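# Untie bag handles and lift three fruit onto table

## Task

Undo the knot joining the plastic bag's handles, then take exactly three pieces of fruit out and set them on an uncovered part of the table, with every other fruit still inside the bag.

## Robot and tools

Robot and frame. There are two arms, left_arm and right_arm. All reported hand positions and targets use the scene frame: the origin is at table-top height, halfway between the two arms' nominal bases and a few cm behind the table's near edge. +x points out across the table, +y toward left_arm, +z up. The arm names do not correspond to the left or right sides of the images. Calibrated bases: left_arm at about (+0.008, +0.305, +0.009) m and right_arm at about (-0.007, -0.301, +0.011) m. On each gripper the fingers extend along its own +z axis and close along its y axis. end_effector_position is the point between the pads, roughly 1 cm back from the fingertips. Reported poses can be off by a few cm, more so at long reach.

The 14-number row. Every moving command uses one row of 14 numbers, each in [-1, 1]: dx, dy, dz, rx, ry, rz, opening for left_arm, then the same seven for right_arm. All 14 must be present even if only one arm moves. dx to rz are offsets, not poses. They are measured along the scene axes from that arm's Hand target as it stands when the action or move begins, and the rotation is applied about that position. Scale: 1.0 equals 0.6 m for dx, dy, dz, and 180 degrees for the rotation vector (rx, ry, rz). Sending the same offset twice moves the arm twice. opening is absolute: +1 is fully open (0.093 m) and -1 is closed. Six zeros for an arm re-request its current Hand target, and a 0 in the opening slot is a real command, so resend the present opening to keep a gripper unchanged.

execute_actions: actions is a list of actions. Each action is a table of up to 15 rows, one per 1/30 s control step, and a shorter table repeats its final row to fill 15 steps. Every row in an action counts from the action's start pose, not from the row before it. cameras is optional: ["all"], [], or a list of names. Images come back only if actions is empty or cameras requests them.

move: target is either one 14-number row or a list of up to 15 rows. Every row is an offset from the same starting Hand targets, not from the previous row. speed is in m/s, 0.002 to 2.9, default 0.25, and turning is capped at twice that value in rad/s. blend, in metres, rounds corners between listed targets, and 0 stops at each one. opening_speed is given per second on the -1 to +1 scale, minimum 0.2. grip_force is the limit per finger pad in newtons (10 to 50). In this task the limit is capped at around 25 to 37 N, and a lower force closes more slowly. blocking=false returns after about 0.5 s while the move keeps running. A move lasts at most 10 s. Paths are straight lines that do not avoid obstacles or the other arm. The result adds a move: line giving the ending (done, off_target, moving, held, fault) and any limits, such as paced or held.

wait: seconds from 0 to 10, holding the last commands. stop: brakes a running move. zoom_image: camera (cam_high, cam_low, cam_left_wrist, cam_right_wrist) and region [x0, y0, x1, y1] in pixels, at most 504 on each side, taken from that camera's latest image. All images are 896x504. cam_high and cam_low are fixed behind the arms, and the wrist cameras move with their arms. finished_scene takes scene (an integer) and cannot be reversed. Call it only once the bag is untied, three fruit rest on bare table, and the remainder is still in the bag.

Reading results. Each arm reports end_effector_position (m) and end_effector_quat_wxyz, a Hand target (the last commanded pose after clipping, which is the base for the next offsets), Tool commands, grip_measured, Joint positions (whose last entry is the finger gap in m), Joint torques, and Joint velocities ("within noise" means the arm is still). A gripper often stops short of its target, and waiting will not fix that. Either resend, or add the missing distance as an offset. The controller limits each step's rotation to 40 degrees from the measured orientation. After each move, check the position and tilt and correct them.

Gripping. grip_measured uses the opening scale. The pads meet at about -0.94, and each millimetre of object width adds about 0.0208. To hold firmly, send a number roughly 0.24 or more below the reading for the object's width. Round or soft items such as fruit may need an even lower value, but a much lower number can crush them or jab hard at first contact. Keep resending the same number to hold. To release, send a number well above the width reading.

Hazards. Nothing may fall off the table or be left off it. Avoid dropping or releasing moving objects, fast impacts, and hard pressing, because pressing harder follows from higher speed and from targets set beyond the contact point. Do not strike the fixed bar, plate, or low rail near the bases, which rise up to about 3 cm above the table. Keep the two arms apart, and never close one gripper on the other. Keep paths away from an arm's own base. A stopped arm keeps pushing until it is commanded back. Long stretched-out reaches or heavy holds heat the motors. MOTOR HOT appears at 75 °C, and at 90 °C the arm folds up and stops working. Joint ranges in rad: waist -2.618 to 3.054, shoulder and elbow 0 to 3.142 (the elbow is straight at 2.901), wrist pitch and yaw ±1.571, wrist roll ±2.094.

Each tool is called in YAML: its name, and indented under it one key for each argument.

## Session

execute_actions:
  actions: []

Scene clock: 0.00 s.
left_arm: end_effector_position=(+0.3860, +0.2623, +0.1078) grip_measured=+1.000 end_effector_quat_wxyz=(+0.585, +0.099, +0.801, -0.074) | right_arm: end_effector_position=(+0.3768, -0.3295, +0.0958) grip_measured=+1.000 end_effector_quat_wxyz=(+0.568, +0.052, +0.817, -0.089)
Joint positions: left_arm=[0.01 1.525 0.331 0.87 0.231 0.063 0.093] | right_arm=[-0.009 1.525 0.338 0.851 0.189 0.024 0.093]
Joint velocities: within noise
Joint torques (N m): no reading
Heat: left arm: 49 °C; right arm: 56 °C.
Hand target: left_arm +0.3861, +0.2627, +0.1068; +0.582, +0.099, +0.804, -0.074 | right_arm +0.3786, -0.3309, +0.1007; +0.573, +0.054, +0.813, -0.090
Tool commands: left_gripper/opening=+1.0 right_gripper/opening=+1.0

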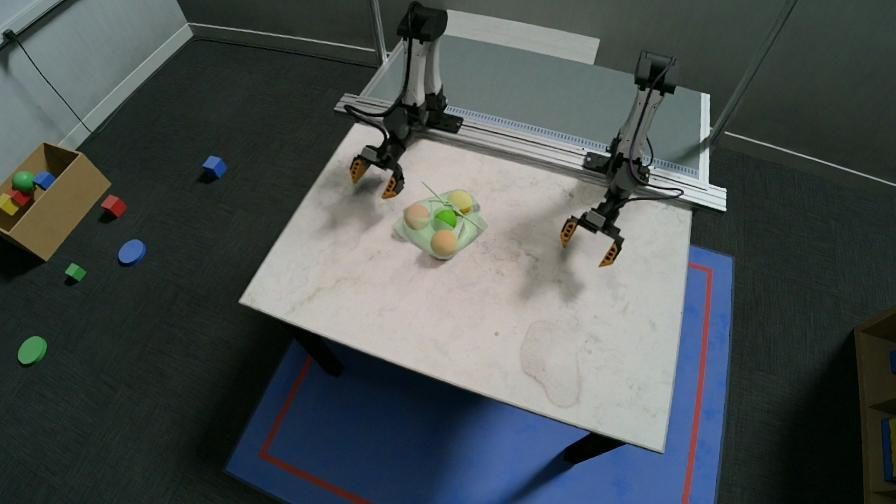

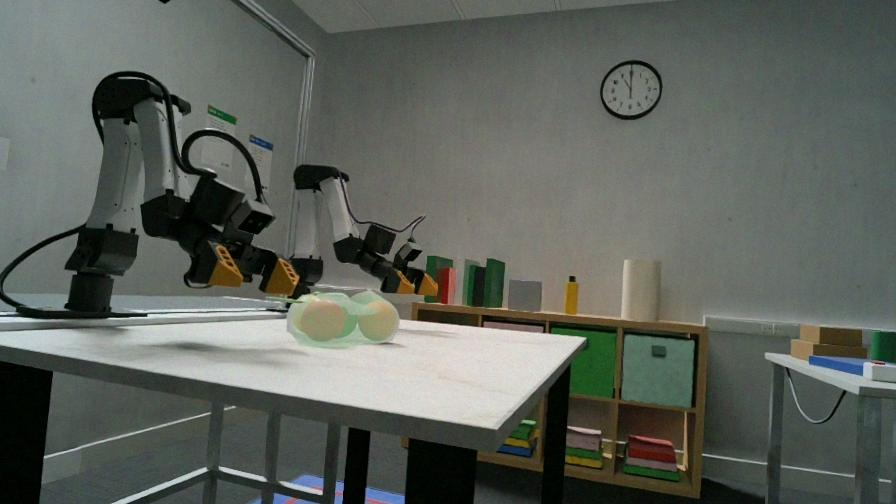

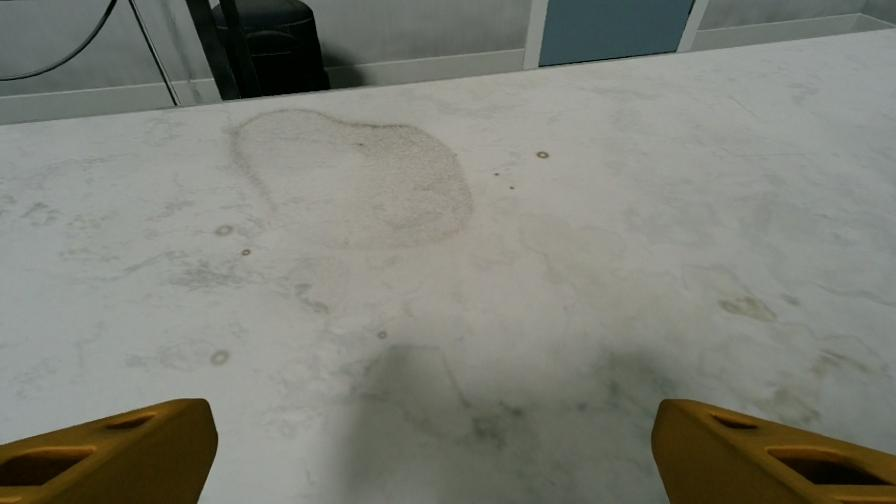

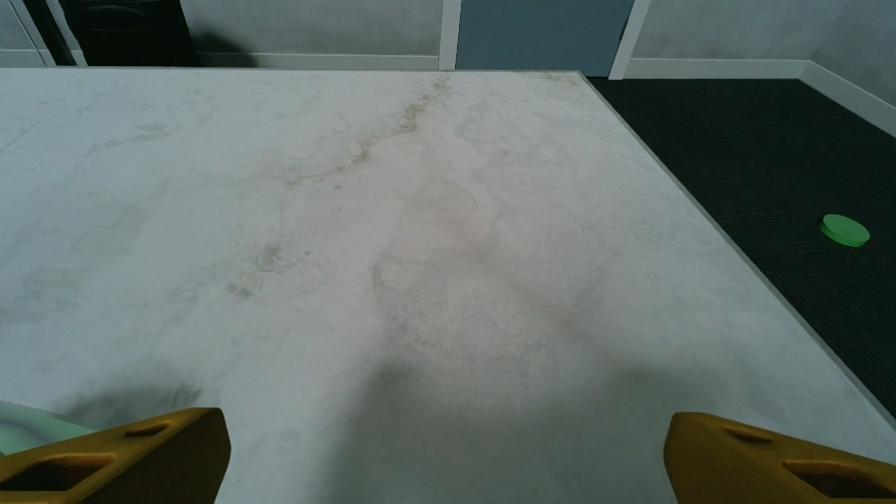

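zoom_image:
  camera: "cam_high"
  region: [370, 165, 510, 275]

zoom_image:
  camera: "cam_low"
  region: [190, 260, 430, 370]

Scaled by 3.600 from the camera's 896x504 image, which has a finer 1280x720 frame.

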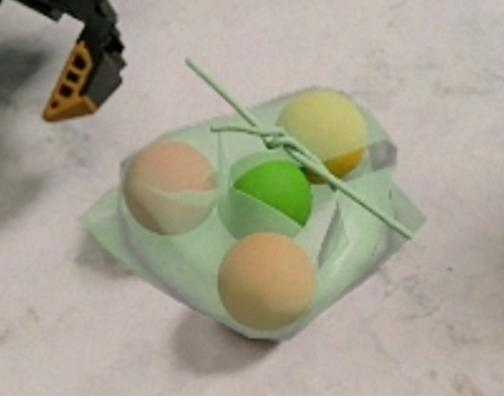

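Scaled by 2.100 from the camera's 896x504 image, which has a finer 1280x720 frame.

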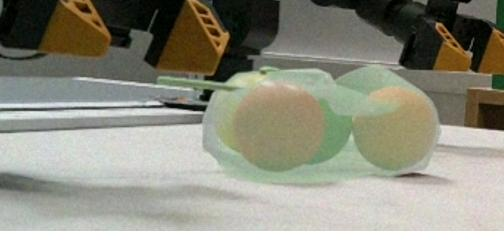

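move:
  target: [0,0,0,0,0,0,1,-0.081,0.3765,0.2422,0.0499,0.251,0.0473,1]
  cameras: ["cam_right_wrist"]

Scene clock: 70.77 s.
left_arm: end_effector_position=(+0.3860, +0.2623, +0.1078) grip_measured=+1.000 end_effector_quat_wxyz=(+0.585, +0.099, +0.801, -0.074) | right_arm: end_effector_position=(+0.3293, -0.1082, +0.2401) grip_measured=+1.000 end_effector_quat_wxyz=(+0.217, -0.003, +0.976, -0.007)
Joint positions: left_arm=[0.01 1.525 0.331 0.87 0.231 0.063 0.093] | right_arm=[0.602 1.667 1.784 -1.284 0.237 0.566 0.093]
Joint torques (N m): left_arm=[0.36 -4.82 5.91 2.33 0.06 -0.04] | right_arm=[-0.01 -6.43 12.26 1.2 0.11 0.07]
Heat: left arm: 57 °C; right arm: 60 °C.
Hand target: left_arm +0.3861, +0.2627, +0.1068; +0.582, +0.099, +0.804, -0.074 | right_arm +0.3301, -0.1050, +0.2459; +0.217, +0.000, +0.976, +0.000
Off the commanded pose: left_arm 0.001 m, 0 deg | right_arm 0.007 m, 1 deg.
move: done
camera_calibration:
cam_right_wrist: T_world_to_cam=[[0.010908, -0.999772, 0.0183655, -0.116383], [-0.999779, -0.0112345, -0.0177705, 0.372115], [0.0179728, -0.0181676, -0.999673, 0.318116], [0, 0, 0, 1]] pos_world=[0.367584, -0.106397, 0.326762]
Images, in order (width x height): cam_right_wrist 896x504.

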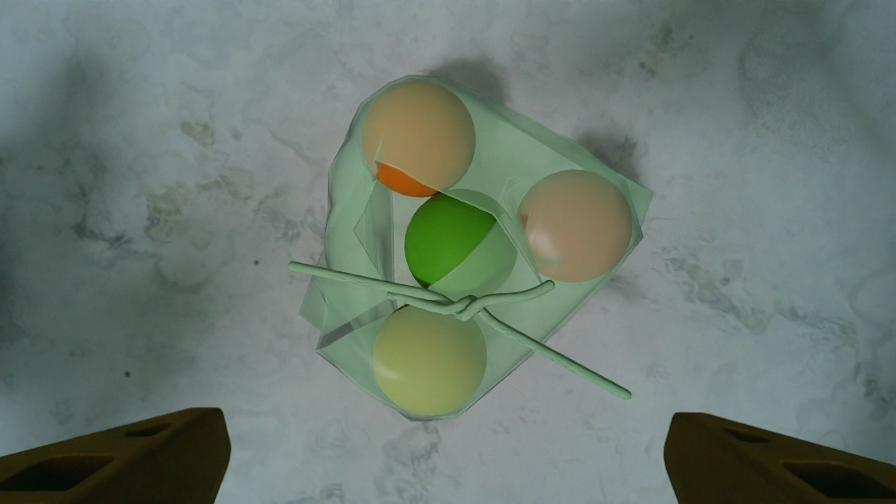

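zoom_image:
  camera: "cam_right_wrist"
  region: [270, 230, 660, 420]

zoom_image:
  camera: "cam_right_wrist"
  region: [370, 250, 570, 350]

zoom_image:
  camera: "cam_right_wrist"
  region: [300, 60, 660, 300]

Scaled by 1.292 from the camera's 896x504 image, which has a finer 1280x720 frame.

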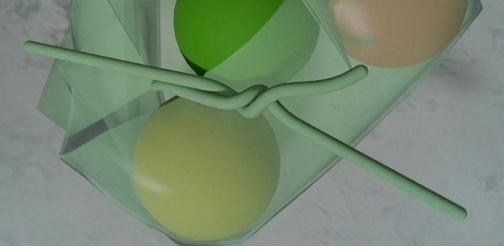

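Scaled by 2.520 from the camera's 896x504 image, which has a finer 1280x720 frame.

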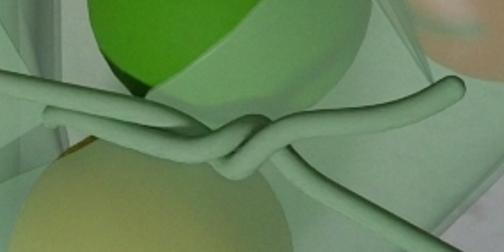

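Scaled by 1.400 from the camera's 896x504 image, which has a finer 1280x720 frame.

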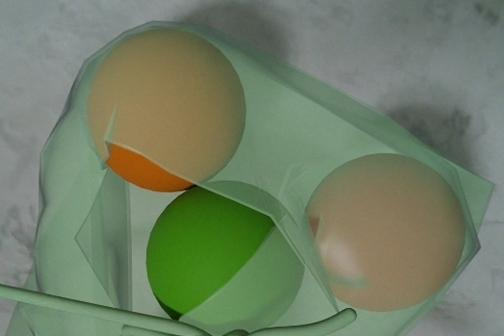

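move:
  target: [0,0,0,0,0,0,1,-0.033,-0.01,-0.1667,0,0,0,1]
  cameras: ["cam_right_wrist"]

zoom_image:
  camera: "cam_right_wrist"
  region: [300, 150, 700, 375]

Scene clock: 136.20 s.
left_arm: end_effector_position=(+0.3860, +0.2623, +0.1078) grip_measured=+1.000 end_effector_quat_wxyz=(+0.585, +0.099, +0.801, -0.074) | right_arm: end_effector_position=(+0.3132, -0.1106, +0.1404) grip_measured=+1.000 end_effector_quat_wxyz=(+0.207, -0.003, +0.978, -0.008)
Joint positions: left_arm=[0.01 1.525 0.331 0.87 0.231 0.063 0.093] | right_arm=[0.628 1.586 1.302 -0.907 0.237 0.594 0.093]
Joint torques (N m): left_arm=[0.31 -4.77 6 2.32 0.05 -0.03] | right_arm=[0.12 -10.02 7.36 1.44 0.2 0.07]
Heat: left arm: 58 °C; right arm: 63 °C.
Hand target: left_arm +0.3861, +0.2627, +0.1068; +0.582, +0.099, +0.804, -0.074 | right_arm +0.3102, -0.1109, +0.1459; +0.217, +0.000, +0.976, +0.000
Off the commanded pose: left_arm 0.001 m, 0 deg | right_arm 0.006 m, 1 deg.
move: done
camera_calibration:
cam_right_wrist: T_world_to_cam=[[0.0114823, -0.999741, 0.0196418, -0.117068], [-0.999932, -0.0114383, 0.00235217, 0.351367], [-0.00212689, -0.0196674, -0.999804, 0.224756], [0, 0, 0, 1]] pos_world=[0.353166, -0.108599, 0.226185]
Images, in order (width x height): cam_right_wrist 896x504.

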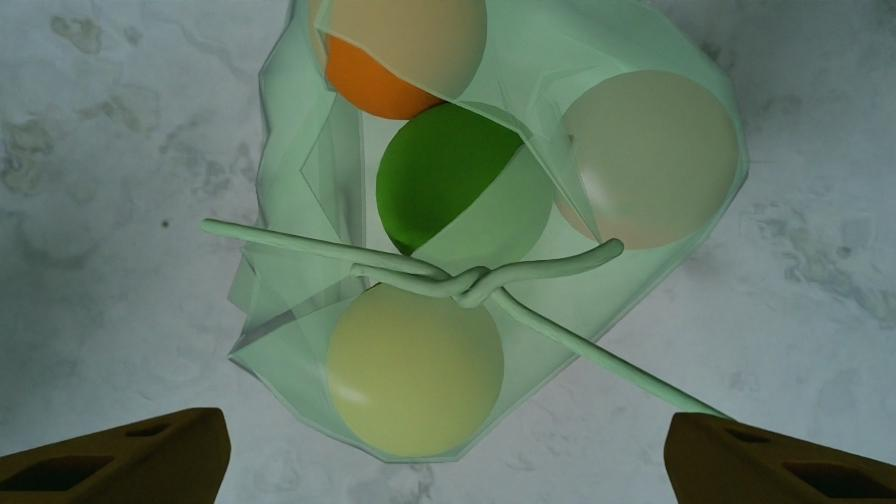

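Scaled by 1.260 from the camera's 896x504 image, which has a finer 1280x720 frame.

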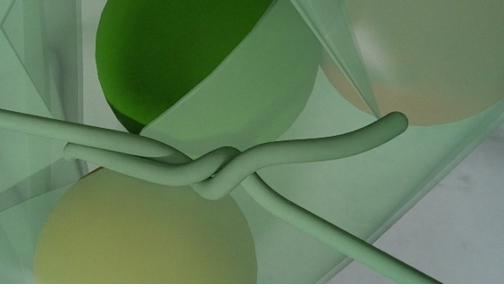

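zoom_image:
  camera: "cam_right_wrist"
  region: [390, 230, 550, 330]

zoom_image:
  camera: "cam_right_wrist"
  region: [280, 190, 440, 300]

zoom_image:
  camera: "cam_right_wrist"
  region: [520, 150, 680, 310]

Scaled by 3.150 from the camera's 896x504 image, which has a finer 1280x720 frame.

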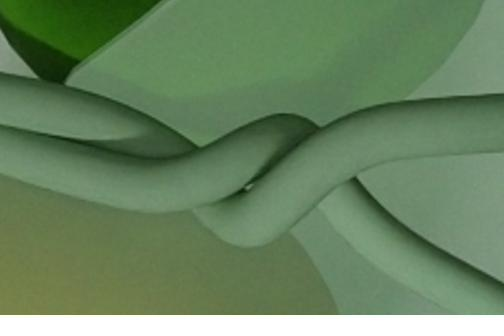

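Scaled by 3.150 from the camera's 896x504 image, which has a finer 1280x720 frame.

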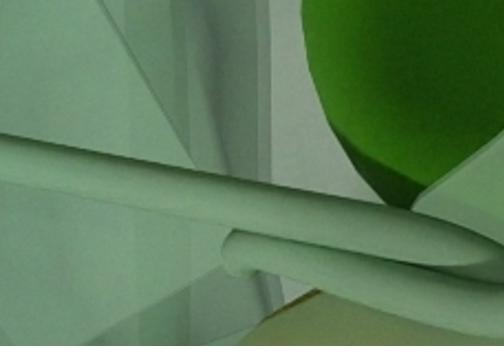

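Scaled by 3.150 from the camera's 896x504 image, which has a finer 1280x720 frame.

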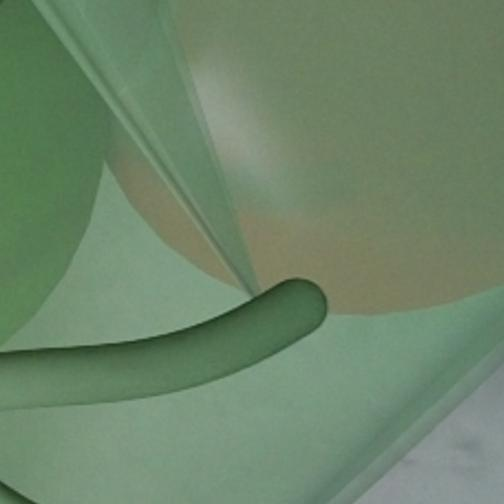

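move:
  target: [0,0,0,0,0,0,1,-0.217,0.0,0.02,0,-0.3056,0,1]
  cameras: ["cam_right_wrist"]

zoom_image:
  camera: "cam_right_wrist"
  region: [250, 120, 650, 345]

Scene clock: 206.00 s.
left_arm: end_effector_position=(+0.3860, +0.2623, +0.1078) grip_measured=+1.000 end_effector_quat_wxyz=(+0.585, +0.099, +0.801, -0.074) | right_arm: end_effector_position=(+0.1810, -0.1095, +0.1597) grip_measured=+1.000 end_effector_quat_wxyz=(+0.639, +0.000, +0.769, +0.002)
Joint positions: left_arm=[0.01 1.525 0.331 0.87 0.231 0.063 0.093] | right_arm=[1.468 1.158 0.487 -0.316 1.381 1.027 0.093]
Joint torques (N m): left_arm=[0.35 -4.79 5.94 2.32 0.05 -0.03] | right_arm=[0.27 -1.92 7.39 1.41 0.69 0.04]
Heat: left arm: 58 °C; right arm: 59 °C.
Hand target: left_arm +0.3861, +0.2627, +0.1068; +0.582, +0.099, +0.804, -0.074 | right_arm +0.1800, -0.1110, +0.1579; +0.643, +0.000, +0.766, -0.001
Off the commanded pose: left_arm 0.001 m, 0 deg | right_arm 0.002 m, 1 deg.
move: done
camera_calibration:
cam_right_wrist: T_world_to_cam=[[0.0044122, -0.999977, 0.00510614, -0.11129], [-0.56858, -0.00670916, -0.8226, 0.273285], [0.822616, 0.00072623, -0.568597, 0.0279134], [0, 0, 0, 1]] pos_world=[0.132914, -0.109474, 0.241244]
Images, in order (width x height): cam_right_wrist 896x504.

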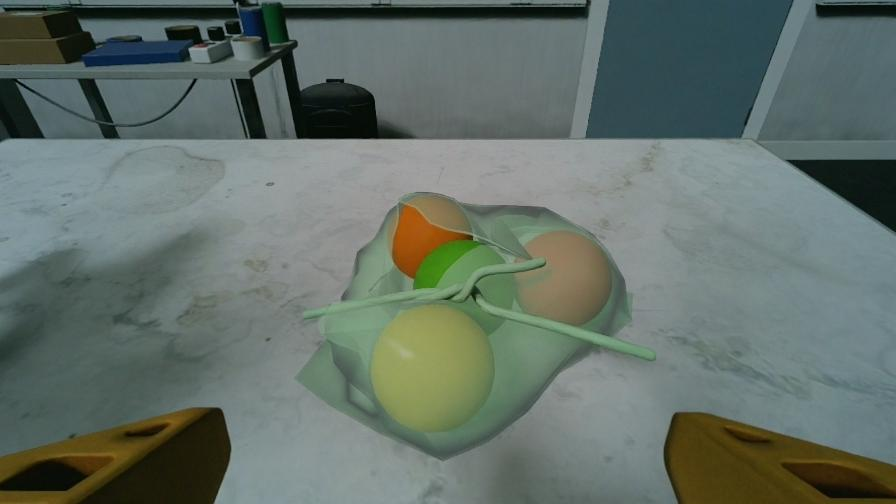

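Scaled by 1.260 from the camera's 896x504 image, which has a finer 1280x720 frame.

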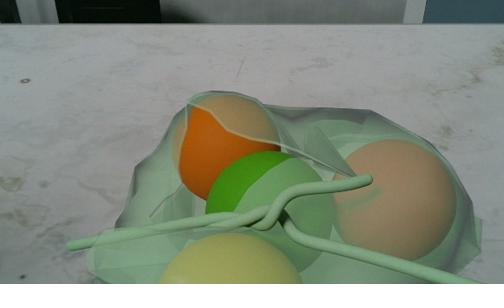

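move:
  target:
    - [0,0,0,0,0,0,1,0.117,-0.148,0.153,-0.1716,0.172,0.2047,-0.42]
    - [0,0,0,0,0,0,1,0.2833,-0.0617,-0.0132,-0.3432,0.3443,0.4095,-0.42]
  blend: [0.05,0]
  cameras: ["cam_right_wrist","cam_low"]

Scene clock: 306.03 s.
left_arm: end_effector_position=(+0.3860, +0.2623, +0.1078) grip_measured=+1.000 end_effector_quat_wxyz=(+0.585, +0.099, +0.801, -0.074) | right_arm: end_effector_position=(+0.3483, -0.1477, +0.1475) grip_measured=-0.419 end_effector_quat_wxyz=(-0.006, +0.703, -0.711, -0.005)
Joint positions: left_arm=[0.01 1.525 0.331 0.87 0.231 0.063 0.093] | right_arm=[0.369 1.959 1.863 -1.428 -0.044 -1.181 0.025]
Joint torques (N m): left_arm=[0.31 -4.71 5.9 2.32 0.06 -0.02] | right_arm=[0.08 -8.42 11.3 0.34 0.06 -0.1]
Heat: left arm: 59 °C; right arm: 58 °C.
Hand target: left_arm +0.3861, +0.2627, +0.1068; +0.582, +0.099, +0.804, -0.074 | right_arm +0.3500, -0.1480, +0.1500; +0.000, +0.707, -0.707, -0.001
Off the commanded pose: left_arm 0.001 m, 0 deg | right_arm 0.003 m, 1 deg.
move: done
camera_calibration:
cam_right_wrist: T_world_to_cam=[[0.999997, -0.00234654, 0.00109927, -0.348977], [-0.00258982, -0.91922, 0.393735, -0.153158], [0.0000865594, -0.393736, -0.919223, 0.163304], [0, 0, 0, 1]] pos_world=[0.348565, -0.0773057, 0.2108]
Images, in order (width x height): cam_low 896x504, cam_right_wrist 896x504.

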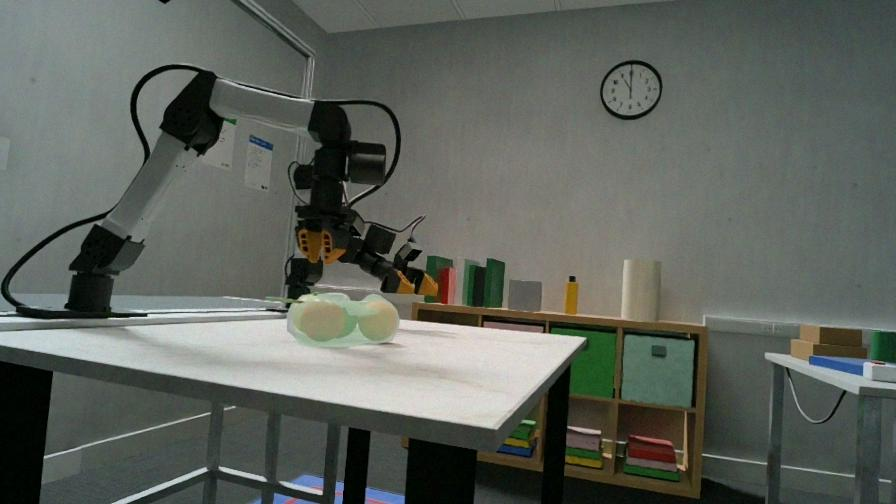

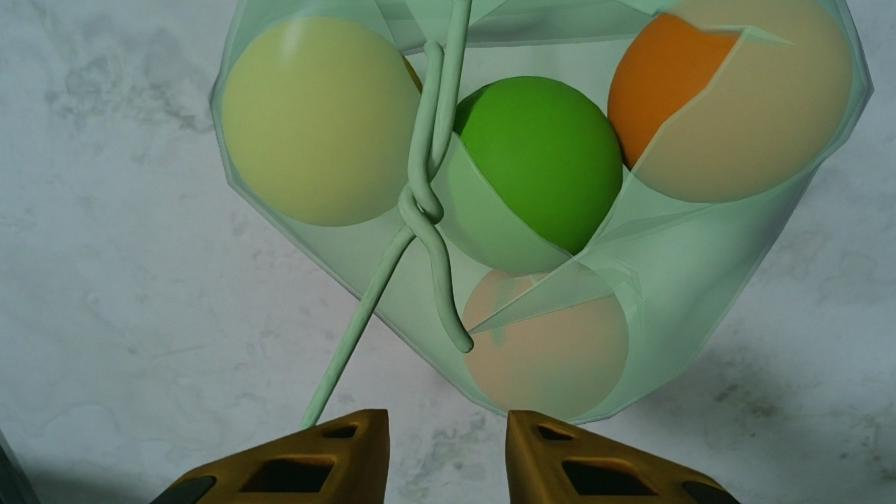

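move:
  target: [0,0,0,0,0,0,1,-0.002,0.0117,-0.1167,0,0,0,-0.42]
  speed: 0.12
  cameras: ["cam_right_wrist"]

zoom_image:
  camera: "cam_right_wrist"
  region: [330, 250, 570, 504]

Scene clock: 324.37 s.
left_arm: end_effector_position=(+0.3860, +0.2623, +0.1078) grip_measured=+1.000 end_effector_quat_wxyz=(+0.585, +0.099, +0.801, -0.074) | right_arm: end_effector_position=(+0.3499, -0.1392, +0.0877) grip_measured=-0.419 end_effector_quat_wxyz=(-0.009, +0.709, -0.706, -0.003)
Joint positions: left_arm=[0.01 1.525 0.331 0.87 0.231 0.063 0.093] | right_arm=[0.393 1.973 1.647 -1.189 -0.043 -1.173 0.025]
Joint torques (N m): left_arm=[0.29 -4.81 5.93 2.3 0.05 -0.01] | right_arm=[0.21 -8.8 7.01 0.66 0.05 0.08]
Heat: left arm: 59 °C; right arm: 59 °C.
Hand target: left_arm +0.3861, +0.2627, +0.1068; +0.582, +0.099, +0.804, -0.074 | right_arm +0.3489, -0.1409, +0.0800; +0.000, +0.707, -0.707, +0.000
Off the commanded pose: left_arm 0.001 m, 0 deg | right_arm 0.008 m, 1 deg.
move: done
camera_calibration:
cam_right_wrist: T_world_to_cam=[[0.999873, 0.0134623, 0.00858696, -0.348915], [0.00902866, -0.920198, 0.39135, -0.125814], [0.0131702, -0.391222, -0.920202, 0.107546], [0, 0, 0, 1]] pos_world=[0.34859, -0.0690018, 0.151198]
Images, in order (width x height): cam_right_wrist 896x504.

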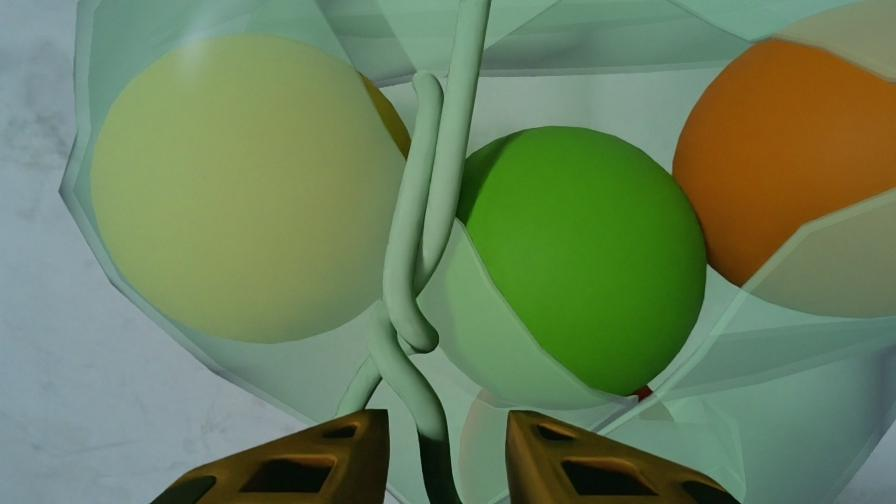

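Scaled by 1.984 from the camera's 896x504 image, which has a finer 1280x720 frame.

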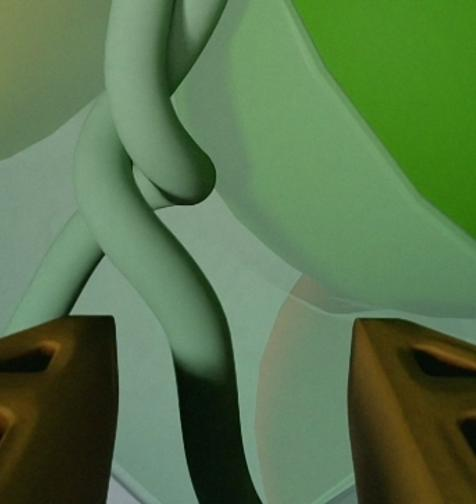

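move:
  target: [0,0,0,0,0,0,1,0.0,-0.003,-0.0185,0,0,0,-0.42]
  speed: 0.1
  cameras: ["cam_right_wrist"]

zoom_image:
  camera: "cam_right_wrist"
  region: [330, 250, 570, 504]

Scene clock: 348.37 s.
left_arm: end_effector_position=(+0.3860, +0.2623, +0.1078) grip_measured=+1.000 end_effector_quat_wxyz=(+0.585, +0.099, +0.801, -0.074) | right_arm: end_effector_position=(+0.3493, -0.1405, +0.0797) grip_measured=-0.419 end_effector_quat_wxyz=(-0.009, +0.709, -0.706, -0.001)
Joint positions: left_arm=[0.01 1.525 0.331 0.87 0.231 0.063 0.093] | right_arm=[0.393 1.973 1.615 -1.156 -0.039 -1.173 0.025]
Joint torques (N m): left_arm=[0.32 -4.82 6.01 2.32 0.05 -0.03] | right_arm=[-0.17 -8.43 6.41 0.8 0 0.03]
Heat: left arm: 59 °C; right arm: 59 °C.
Hand target: left_arm +0.3861, +0.2627, +0.1068; +0.582, +0.099, +0.804, -0.074 | right_arm +0.3489, -0.1427, +0.0689; +0.000, +0.707, -0.707, +0.000
Off the commanded pose: left_arm 0.001 m, 0 deg | right_arm 0.011 m, 1 deg.
move: off_target (right_arm)
camera_calibration:
cam_right_wrist: T_world_to_cam=[[0.999856, 0.0134289, 0.0104197, -0.34839], [0.0082301, -0.918866, 0.394483, -0.123599], [0.0148718, -0.394341, -0.918844, 0.0986184], [0, 0, 0, 1]] pos_world=[0.34789, -0.0700032, 0.143003]
Images, in order (width x height): cam_right_wrist 896x504.

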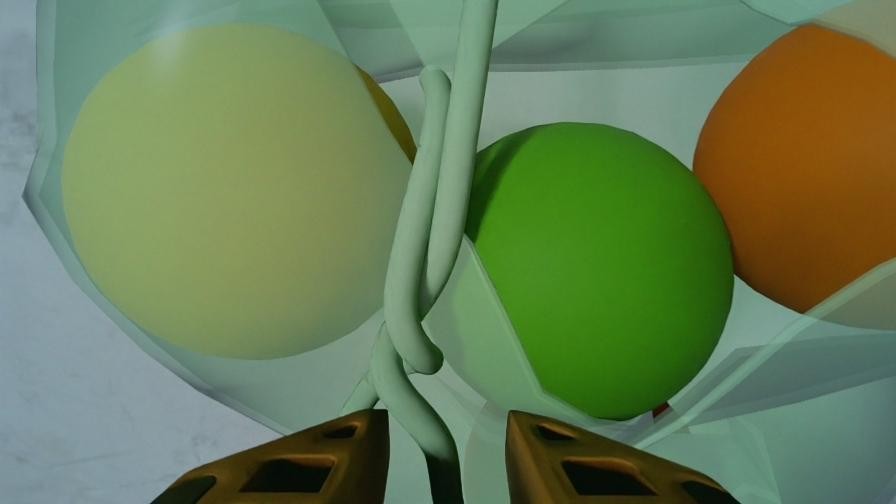

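Scaled by 1.984 from the camera's 896x504 image, which has a finer 1280x720 frame.

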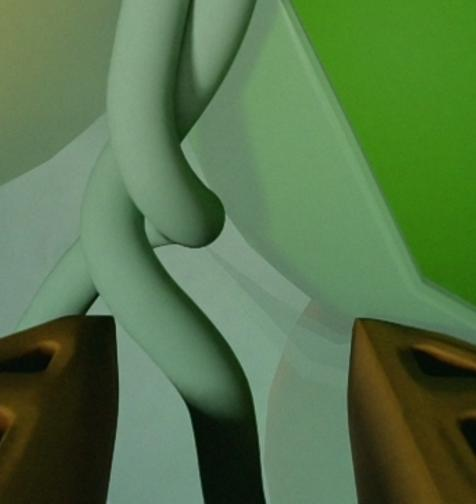

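move:
  target: [0,0,0,0,0,0,1,0.0,-0.003,-0.0165,0,0,0,-0.42]
  speed: 0.1
  cameras: ["cam_right_wrist"]

zoom_image:
  camera: "cam_right_wrist"
  region: [330, 250, 570, 504]

Scene clock: 363.60 s.
left_arm: end_effector_position=(+0.3860, +0.2623, +0.1078) grip_measured=+1.000 end_effector_quat_wxyz=(+0.585, +0.099, +0.801, -0.074) | right_arm: end_effector_position=(+0.3495, -0.1410, +0.0710) grip_measured=-0.419 end_effector_quat_wxyz=(-0.011, +0.709, -0.705, +0.001)
Joint positions: left_arm=[0.01 1.525 0.331 0.87 0.231 0.063 0.093] | right_arm=[0.393 1.973 1.58 -1.115 -0.037 -1.173 0.025]
Joint torques (N m): left_arm=[0.36 -4.85 5.91 2.32 0.06 -0.02] | right_arm=[-0.43 -7.88 6.56 0.78 0 0.02]
Heat: left arm: 60 °C; right arm: 57 °C.
Hand target: left_arm +0.3861, +0.2627, +0.1068; +0.582, +0.099, +0.804, -0.074 | right_arm +0.3488, -0.1445, +0.0590; +0.000, +0.707, -0.707, -0.001
Off the commanded pose: left_arm 0.001 m, 0 deg | right_arm 0.012 m, 1 deg.
move: off_target (right_arm)
camera_calibration:
cam_right_wrist: T_world_to_cam=[[0.999767, 0.0136404, 0.0167559, -0.348799], [0.0059383, -0.919129, 0.393912, -0.119861], [0.020774, -0.393721, -0.918995, 0.0884052], [0, 0, 0, 1]] pos_world=[0.347593, -0.0706029, 0.134303]
Images, in order (width x height): cam_right_wrist 896x504.

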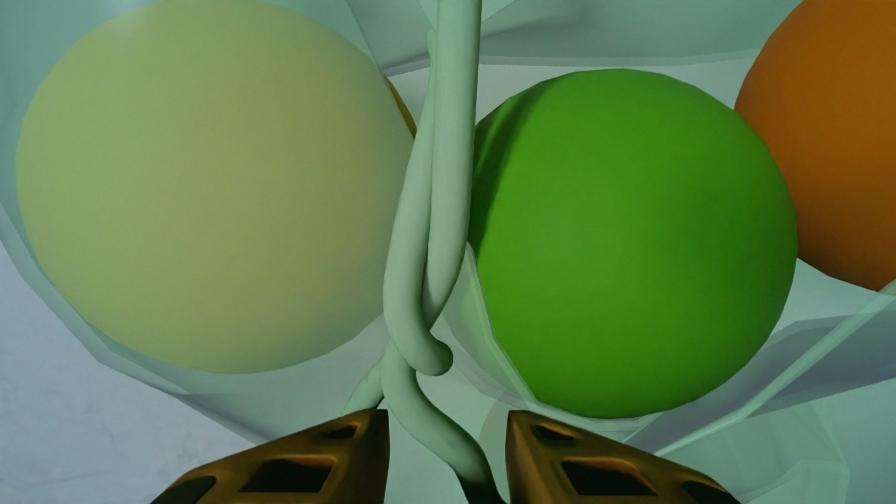

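Scaled by 1.984 from the camera's 896x504 image, which has a finer 1280x720 frame.

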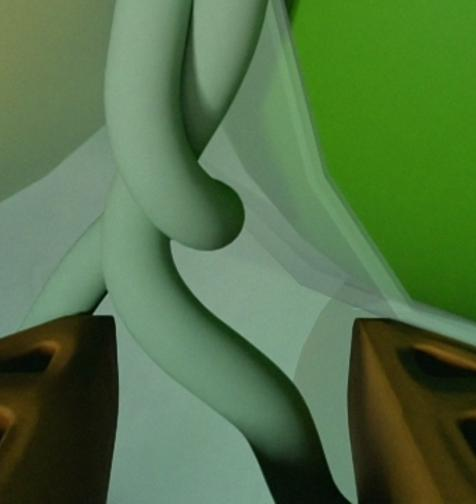

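move:
  target: [0,0,0,0,0,0,1,0.0,0.0,0.0,0,0,0,-1]
  speed: 0.1
  opening_speed: 0.5
  cameras: ["cam_right_wrist"]

zoom_image:
  camera: "cam_right_wrist"
  region: [330, 250, 570, 504]

Scene clock: 373.60 s.
left_arm: end_effector_position=(+0.3860, +0.2623, +0.1078) grip_measured=+1.000 end_effector_quat_wxyz=(+0.585, +0.099, +0.801, -0.074) | right_arm: end_effector_position=(+0.3507, -0.1405, +0.0691) grip_measured=-0.910 end_effector_quat_wxyz=(-0.012, +0.709, -0.705, +0.001)
Joint positions: left_arm=[0.01 1.525 0.331 0.87 0.231 0.063 0.093] | right_arm=[0.393 1.978 1.58 -1.108 -0.037 -1.173 0.002]
Joint torques (N m): left_arm=[0.34 -4.79 5.98 2.31 0.07 -0.03] | right_arm=[-0.39 -8.53 6.61 0.71 0.02 0.02]
Heat: left arm: 60 °C; right arm: 57 °C.
Hand target: left_arm +0.3861, +0.2627, +0.1068; +0.582, +0.099, +0.804, -0.074 | right_arm +0.3488, -0.1445, +0.0590; +0.000, +0.707, -0.707, -0.001
Off the commanded pose: left_arm 0.001 m, 0 deg | right_arm 0.011 m, 1 deg.
move: off_target (right_arm)
camera_calibration:
cam_right_wrist: T_world_to_cam=[[0.999742, 0.0136855, 0.0181559, -0.350147], [0.00544226, -0.919381, 0.393331, -0.118519], [0.0220751, -0.39313, -0.919218, 0.0864082], [0, 0, 0, 1]] pos_world=[0.348794, -0.0702026, 0.132402]
Images, in order (width x height): cam_right_wrist 896x504.

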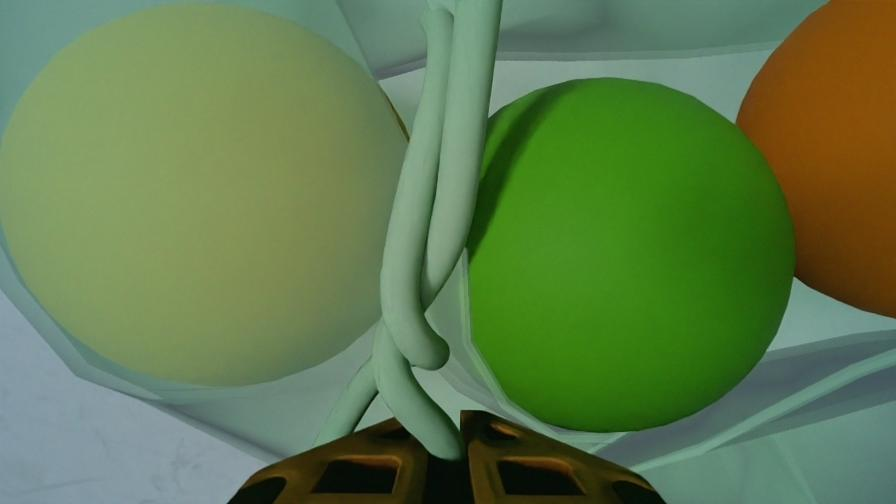

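Scaled by 1.984 from the camera's 896x504 image, which has a finer 1280x720 frame.

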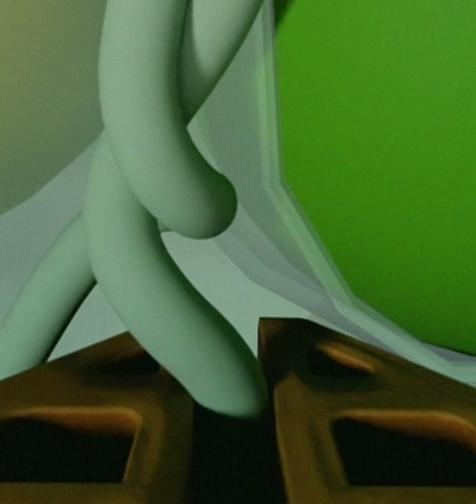

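move:
  target: [0,0,0,0,0,0,1,0.0,-0.075,0.06,0,0,0,-1]
  speed: 0.06
  cameras: ["cam_right_wrist","cam_high"]

zoom_image:
  camera: "cam_high"
  region: [370, 165, 510, 275]

Scene clock: 389.57 s.
left_arm: end_effector_position=(+0.3860, +0.2623, +0.1078) grip_measured=+1.000 end_effector_quat_wxyz=(+0.585, +0.099, +0.801, -0.074) | right_arm: end_effector_position=(+0.3511, -0.1853, +0.0795) grip_measured=-0.910 end_effector_quat_wxyz=(+0.007, +0.707, -0.707, -0.006)
Joint positions: left_arm=[0.01 1.525 0.331 0.87 0.231 0.063 0.093] | right_arm=[0.281 1.953 1.58 -1.178 -0.037 -1.281 0.002]
Joint torques (N m): left_arm=[0.32 -4.71 5.91 2.33 0.06 -0.02] | right_arm=[-0.87 -13.26 8.91 0.19 -0.05 -0.06]
Heat: left arm: 60 °C; right arm: 57 °C.
Hand target: left_arm +0.3861, +0.2627, +0.1068; +0.582, +0.099, +0.804, -0.074 | right_arm +0.3488, -0.1895, +0.0950; +0.000, +0.707, -0.707, -0.001
Off the commanded pose: left_arm 0.001 m, 0 deg | right_arm 0.016 m, 1 deg.
move: off_target (right_arm)
camera_calibration:
cam_right_wrist: T_world_to_cam=[[0.999796, 0.00896603, -0.0180983, -0.34812], [0.0155923, -0.912202, 0.409444, -0.167248], [-0.0128382, -0.409643, -0.912156, 0.0869839], [0, 0, 0, 1]] pos_world=[0.351773, -0.11381, 0.141521]
Images, in order (width x height): cam_high 896x504, cam_right_wrist 896x504.

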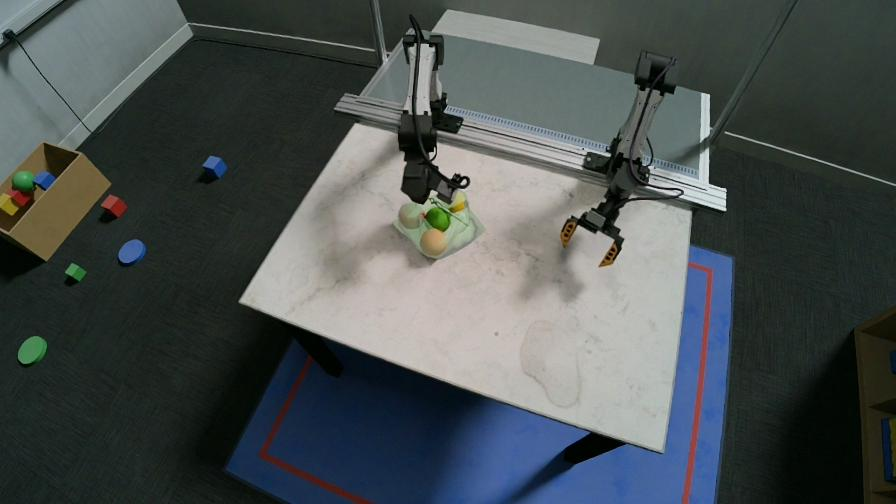

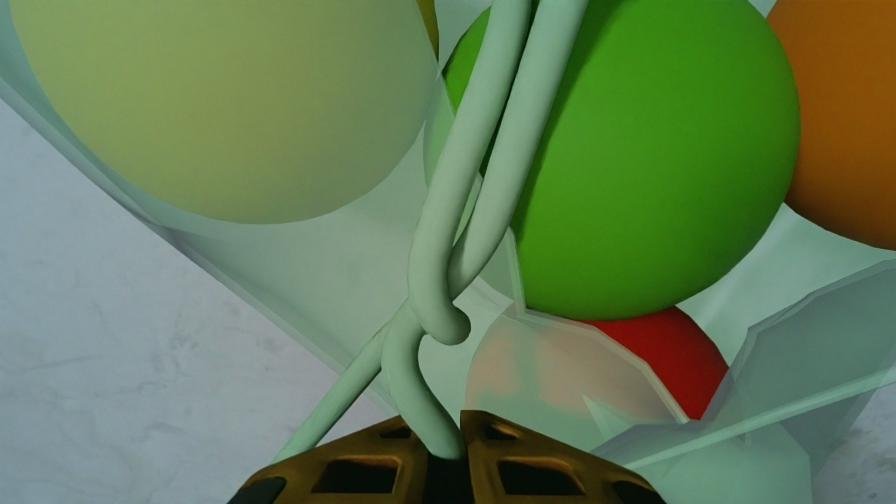

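Scaled by 3.600 from the camera's 896x504 image, which has a finer 1280x720 frame.

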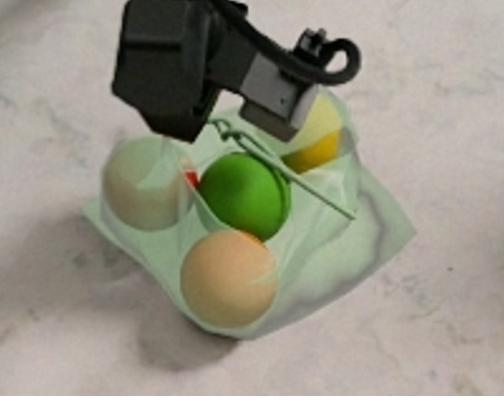

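move:
  target: [-0.0602,-0.4078,0.092,0.0094,0.0057,-0.4212,0,0,0,0,0,0,0,-1]
  speed: 0.25
  cameras: ["cam_left_wrist","cam_high"]

zoom_image:
  camera: "cam_left_wrist"
  region: [250, 100, 650, 325]

Scene clock: 456.47 s.
left_arm: end_effector_position=(+0.3479, +0.0201, +0.1634) grip_measured=+0.002 end_effector_quat_wxyz=(+0.411, +0.577, +0.580, -0.402) | right_arm: end_effector_position=(+0.3509, -0.1854, +0.0795) grip_measured=-0.910 end_effector_quat_wxyz=(+0.007, +0.707, -0.707, -0.006)
Joint positions: left_arm=[-0.333 1.807 1.12 -0.091 1.08 0.714 0.045] | right_arm=[0.281 1.953 1.58 -1.178 -0.037 -1.282 0.002]
Joint torques (N m): left_arm=[0.05 -6.34 8.46 1.46 0.57 0.09] | right_arm=[-0.84 -13.31 8.79 0.18 -0.01 -0.08]
Heat: left arm: 59 °C; right arm: 59 °C.
Hand target: left_arm +0.3499, +0.0180, +0.1620; +0.406, +0.579, +0.579, -0.406 | right_arm +0.3488, -0.1895, +0.0950; +0.000, +0.707, -0.707, -0.001
Off the commanded pose: left_arm 0.003 m, 1 deg | right_arm 0.016 m, 1 deg.
move: off_target (right_arm)
camera_calibration:
cam_left_wrist: T_world_to_cam=[[-0.99994, -0.00397707, -0.0102547, 0.348903], [0.0045506, 0.699207, -0.714905, 0.140842], [0.0100134, -0.714908, -0.699147, 0.214124], [0, 0, 0, 1]] pos_world=[0.346097, 0.0559893, 0.253971]
Images, in order (width x height): cam_high 896x504, cam_left_wrist 896x504.

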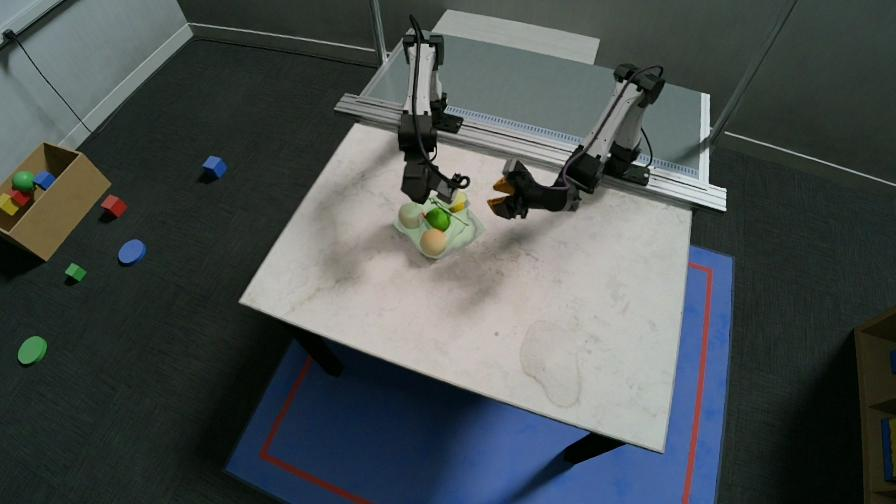

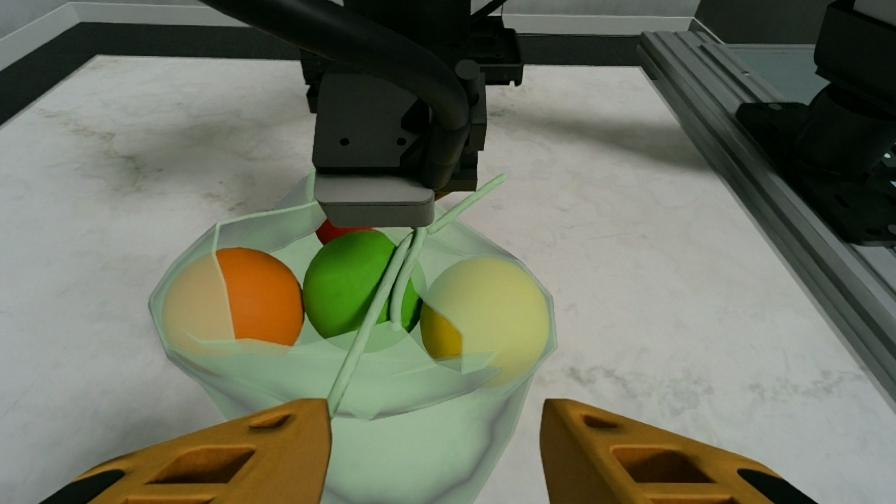

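Scaled by 1.260 from the camera's 896x504 image, which has a finer 1280x720 frame.

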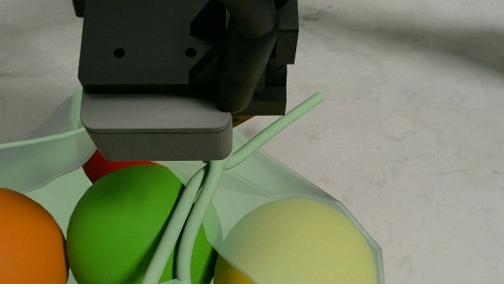

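zoom_image:
  camera: "cam_left_wrist"
  region: [290, 280, 550, 480]

zoom_image:
  camera: "cam_left_wrist"
  region: [340, 200, 480, 340]

Scaled by 1.938 from the camera's 896x504 image, which has a finer 1280x720 frame.

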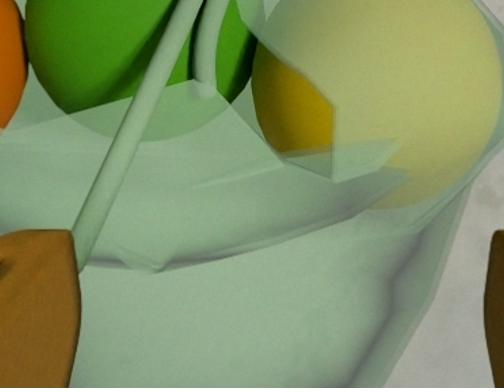

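Scaled by 3.600 from the camera's 896x504 image, which has a finer 1280x720 frame.

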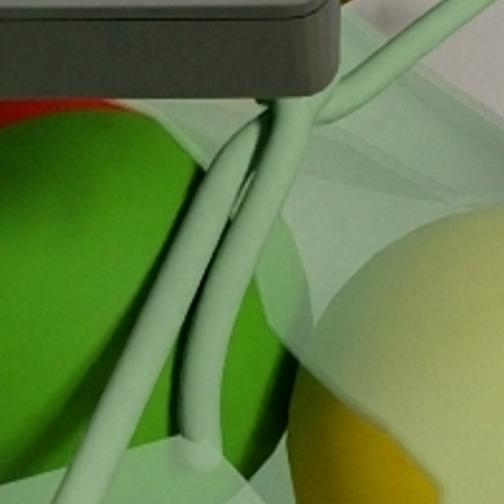

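move:
  target: [0.0402,-0.105,-0.1233,0.0556,0,0,-0.6,0,0,0,0,0,0,-1]
  speed: 0.15
  cameras: ["cam_left_wrist","cam_high"]

zoom_image:
  camera: "cam_left_wrist"
  region: [290, 230, 610, 480]

zoom_image:
  camera: "cam_high"
  region: [370, 150, 550, 275]

Scene clock: 547.87 s.
left_arm: end_effector_position=(+0.3693, -0.0445, +0.0932) grip_measured=-0.598 end_effector_quat_wxyz=(+0.358, +0.611, +0.606, -0.361) | right_arm: end_effector_position=(+0.3509, -0.1854, +0.0795) grip_measured=-0.910 end_effector_quat_wxyz=(+0.007, +0.707, -0.707, -0.006)
Joint positions: left_arm=[-0.485 2.076 1.318 -0.093 0.887 0.715 0.016] | right_arm=[0.281 1.953 1.58 -1.178 -0.037 -1.282 0.002]
Joint torques (N m): left_arm=[0.29 -8.02 8.21 1.48 0.33 0.06] | right_arm=[-0.69 -13.31 8.69 0.18 -0.03 -0.08]
Heat: left arm: 49 °C; right arm: 59 °C.
Hand target: left_arm +0.3740, -0.0450, +0.0879; +0.354, +0.612, +0.612, -0.354 | right_arm +0.3488, -0.1895, +0.0950; +0.000, +0.707, -0.707, -0.001
Off the commanded pose: left_arm 0.007 m, 1 deg | right_arm 0.016 m, 1 deg.
move: off_target (right_arm)
camera_calibration:
cam_left_wrist: T_world_to_cam=[[-0.99988, 0.0152441, -0.00281776, 0.36939], [0.0139237, 0.803182, -0.595571, 0.125895], [-0.0068158, -0.595539, -0.803297, 0.139866], [0, 0, 0, 1]] pos_world=[0.368546, -0.0234521, 0.188374]
Images, in order (width x height): cam_high 896x504, cam_left_wrist 896x504.

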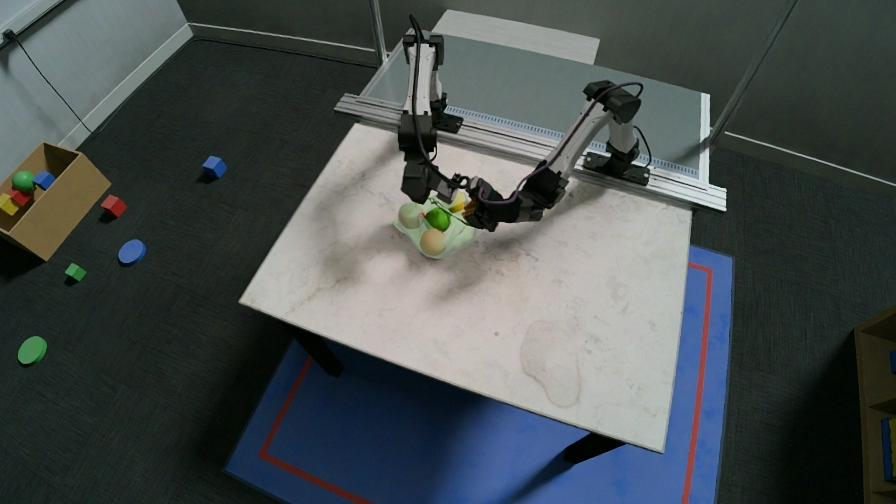

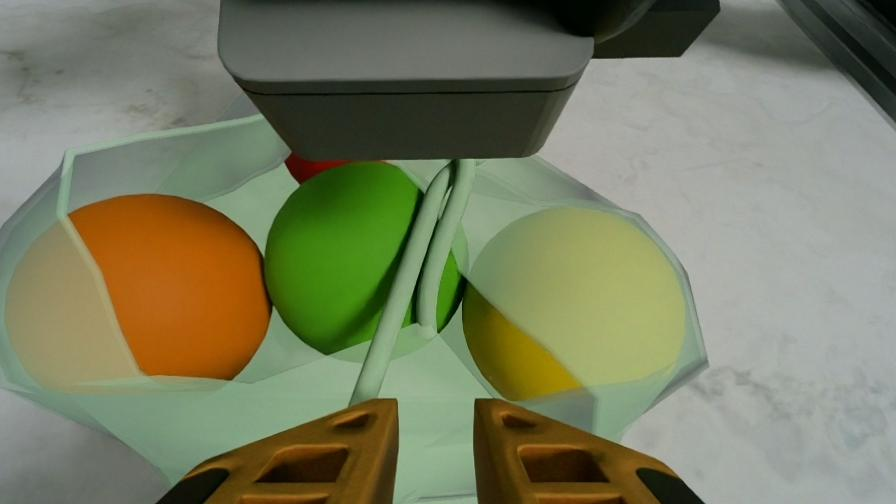

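Scaled by 1.575 from the camera's 896x504 image, which has a finer 1280x720 frame.

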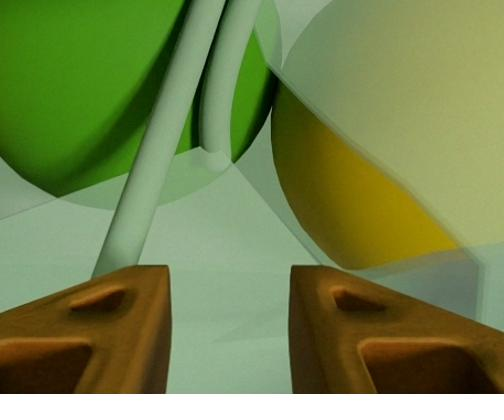

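Scaled by 2.800 from the camera's 896x504 image, which has a finer 1280x720 frame.

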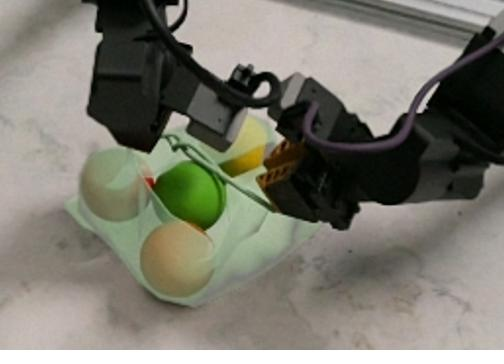

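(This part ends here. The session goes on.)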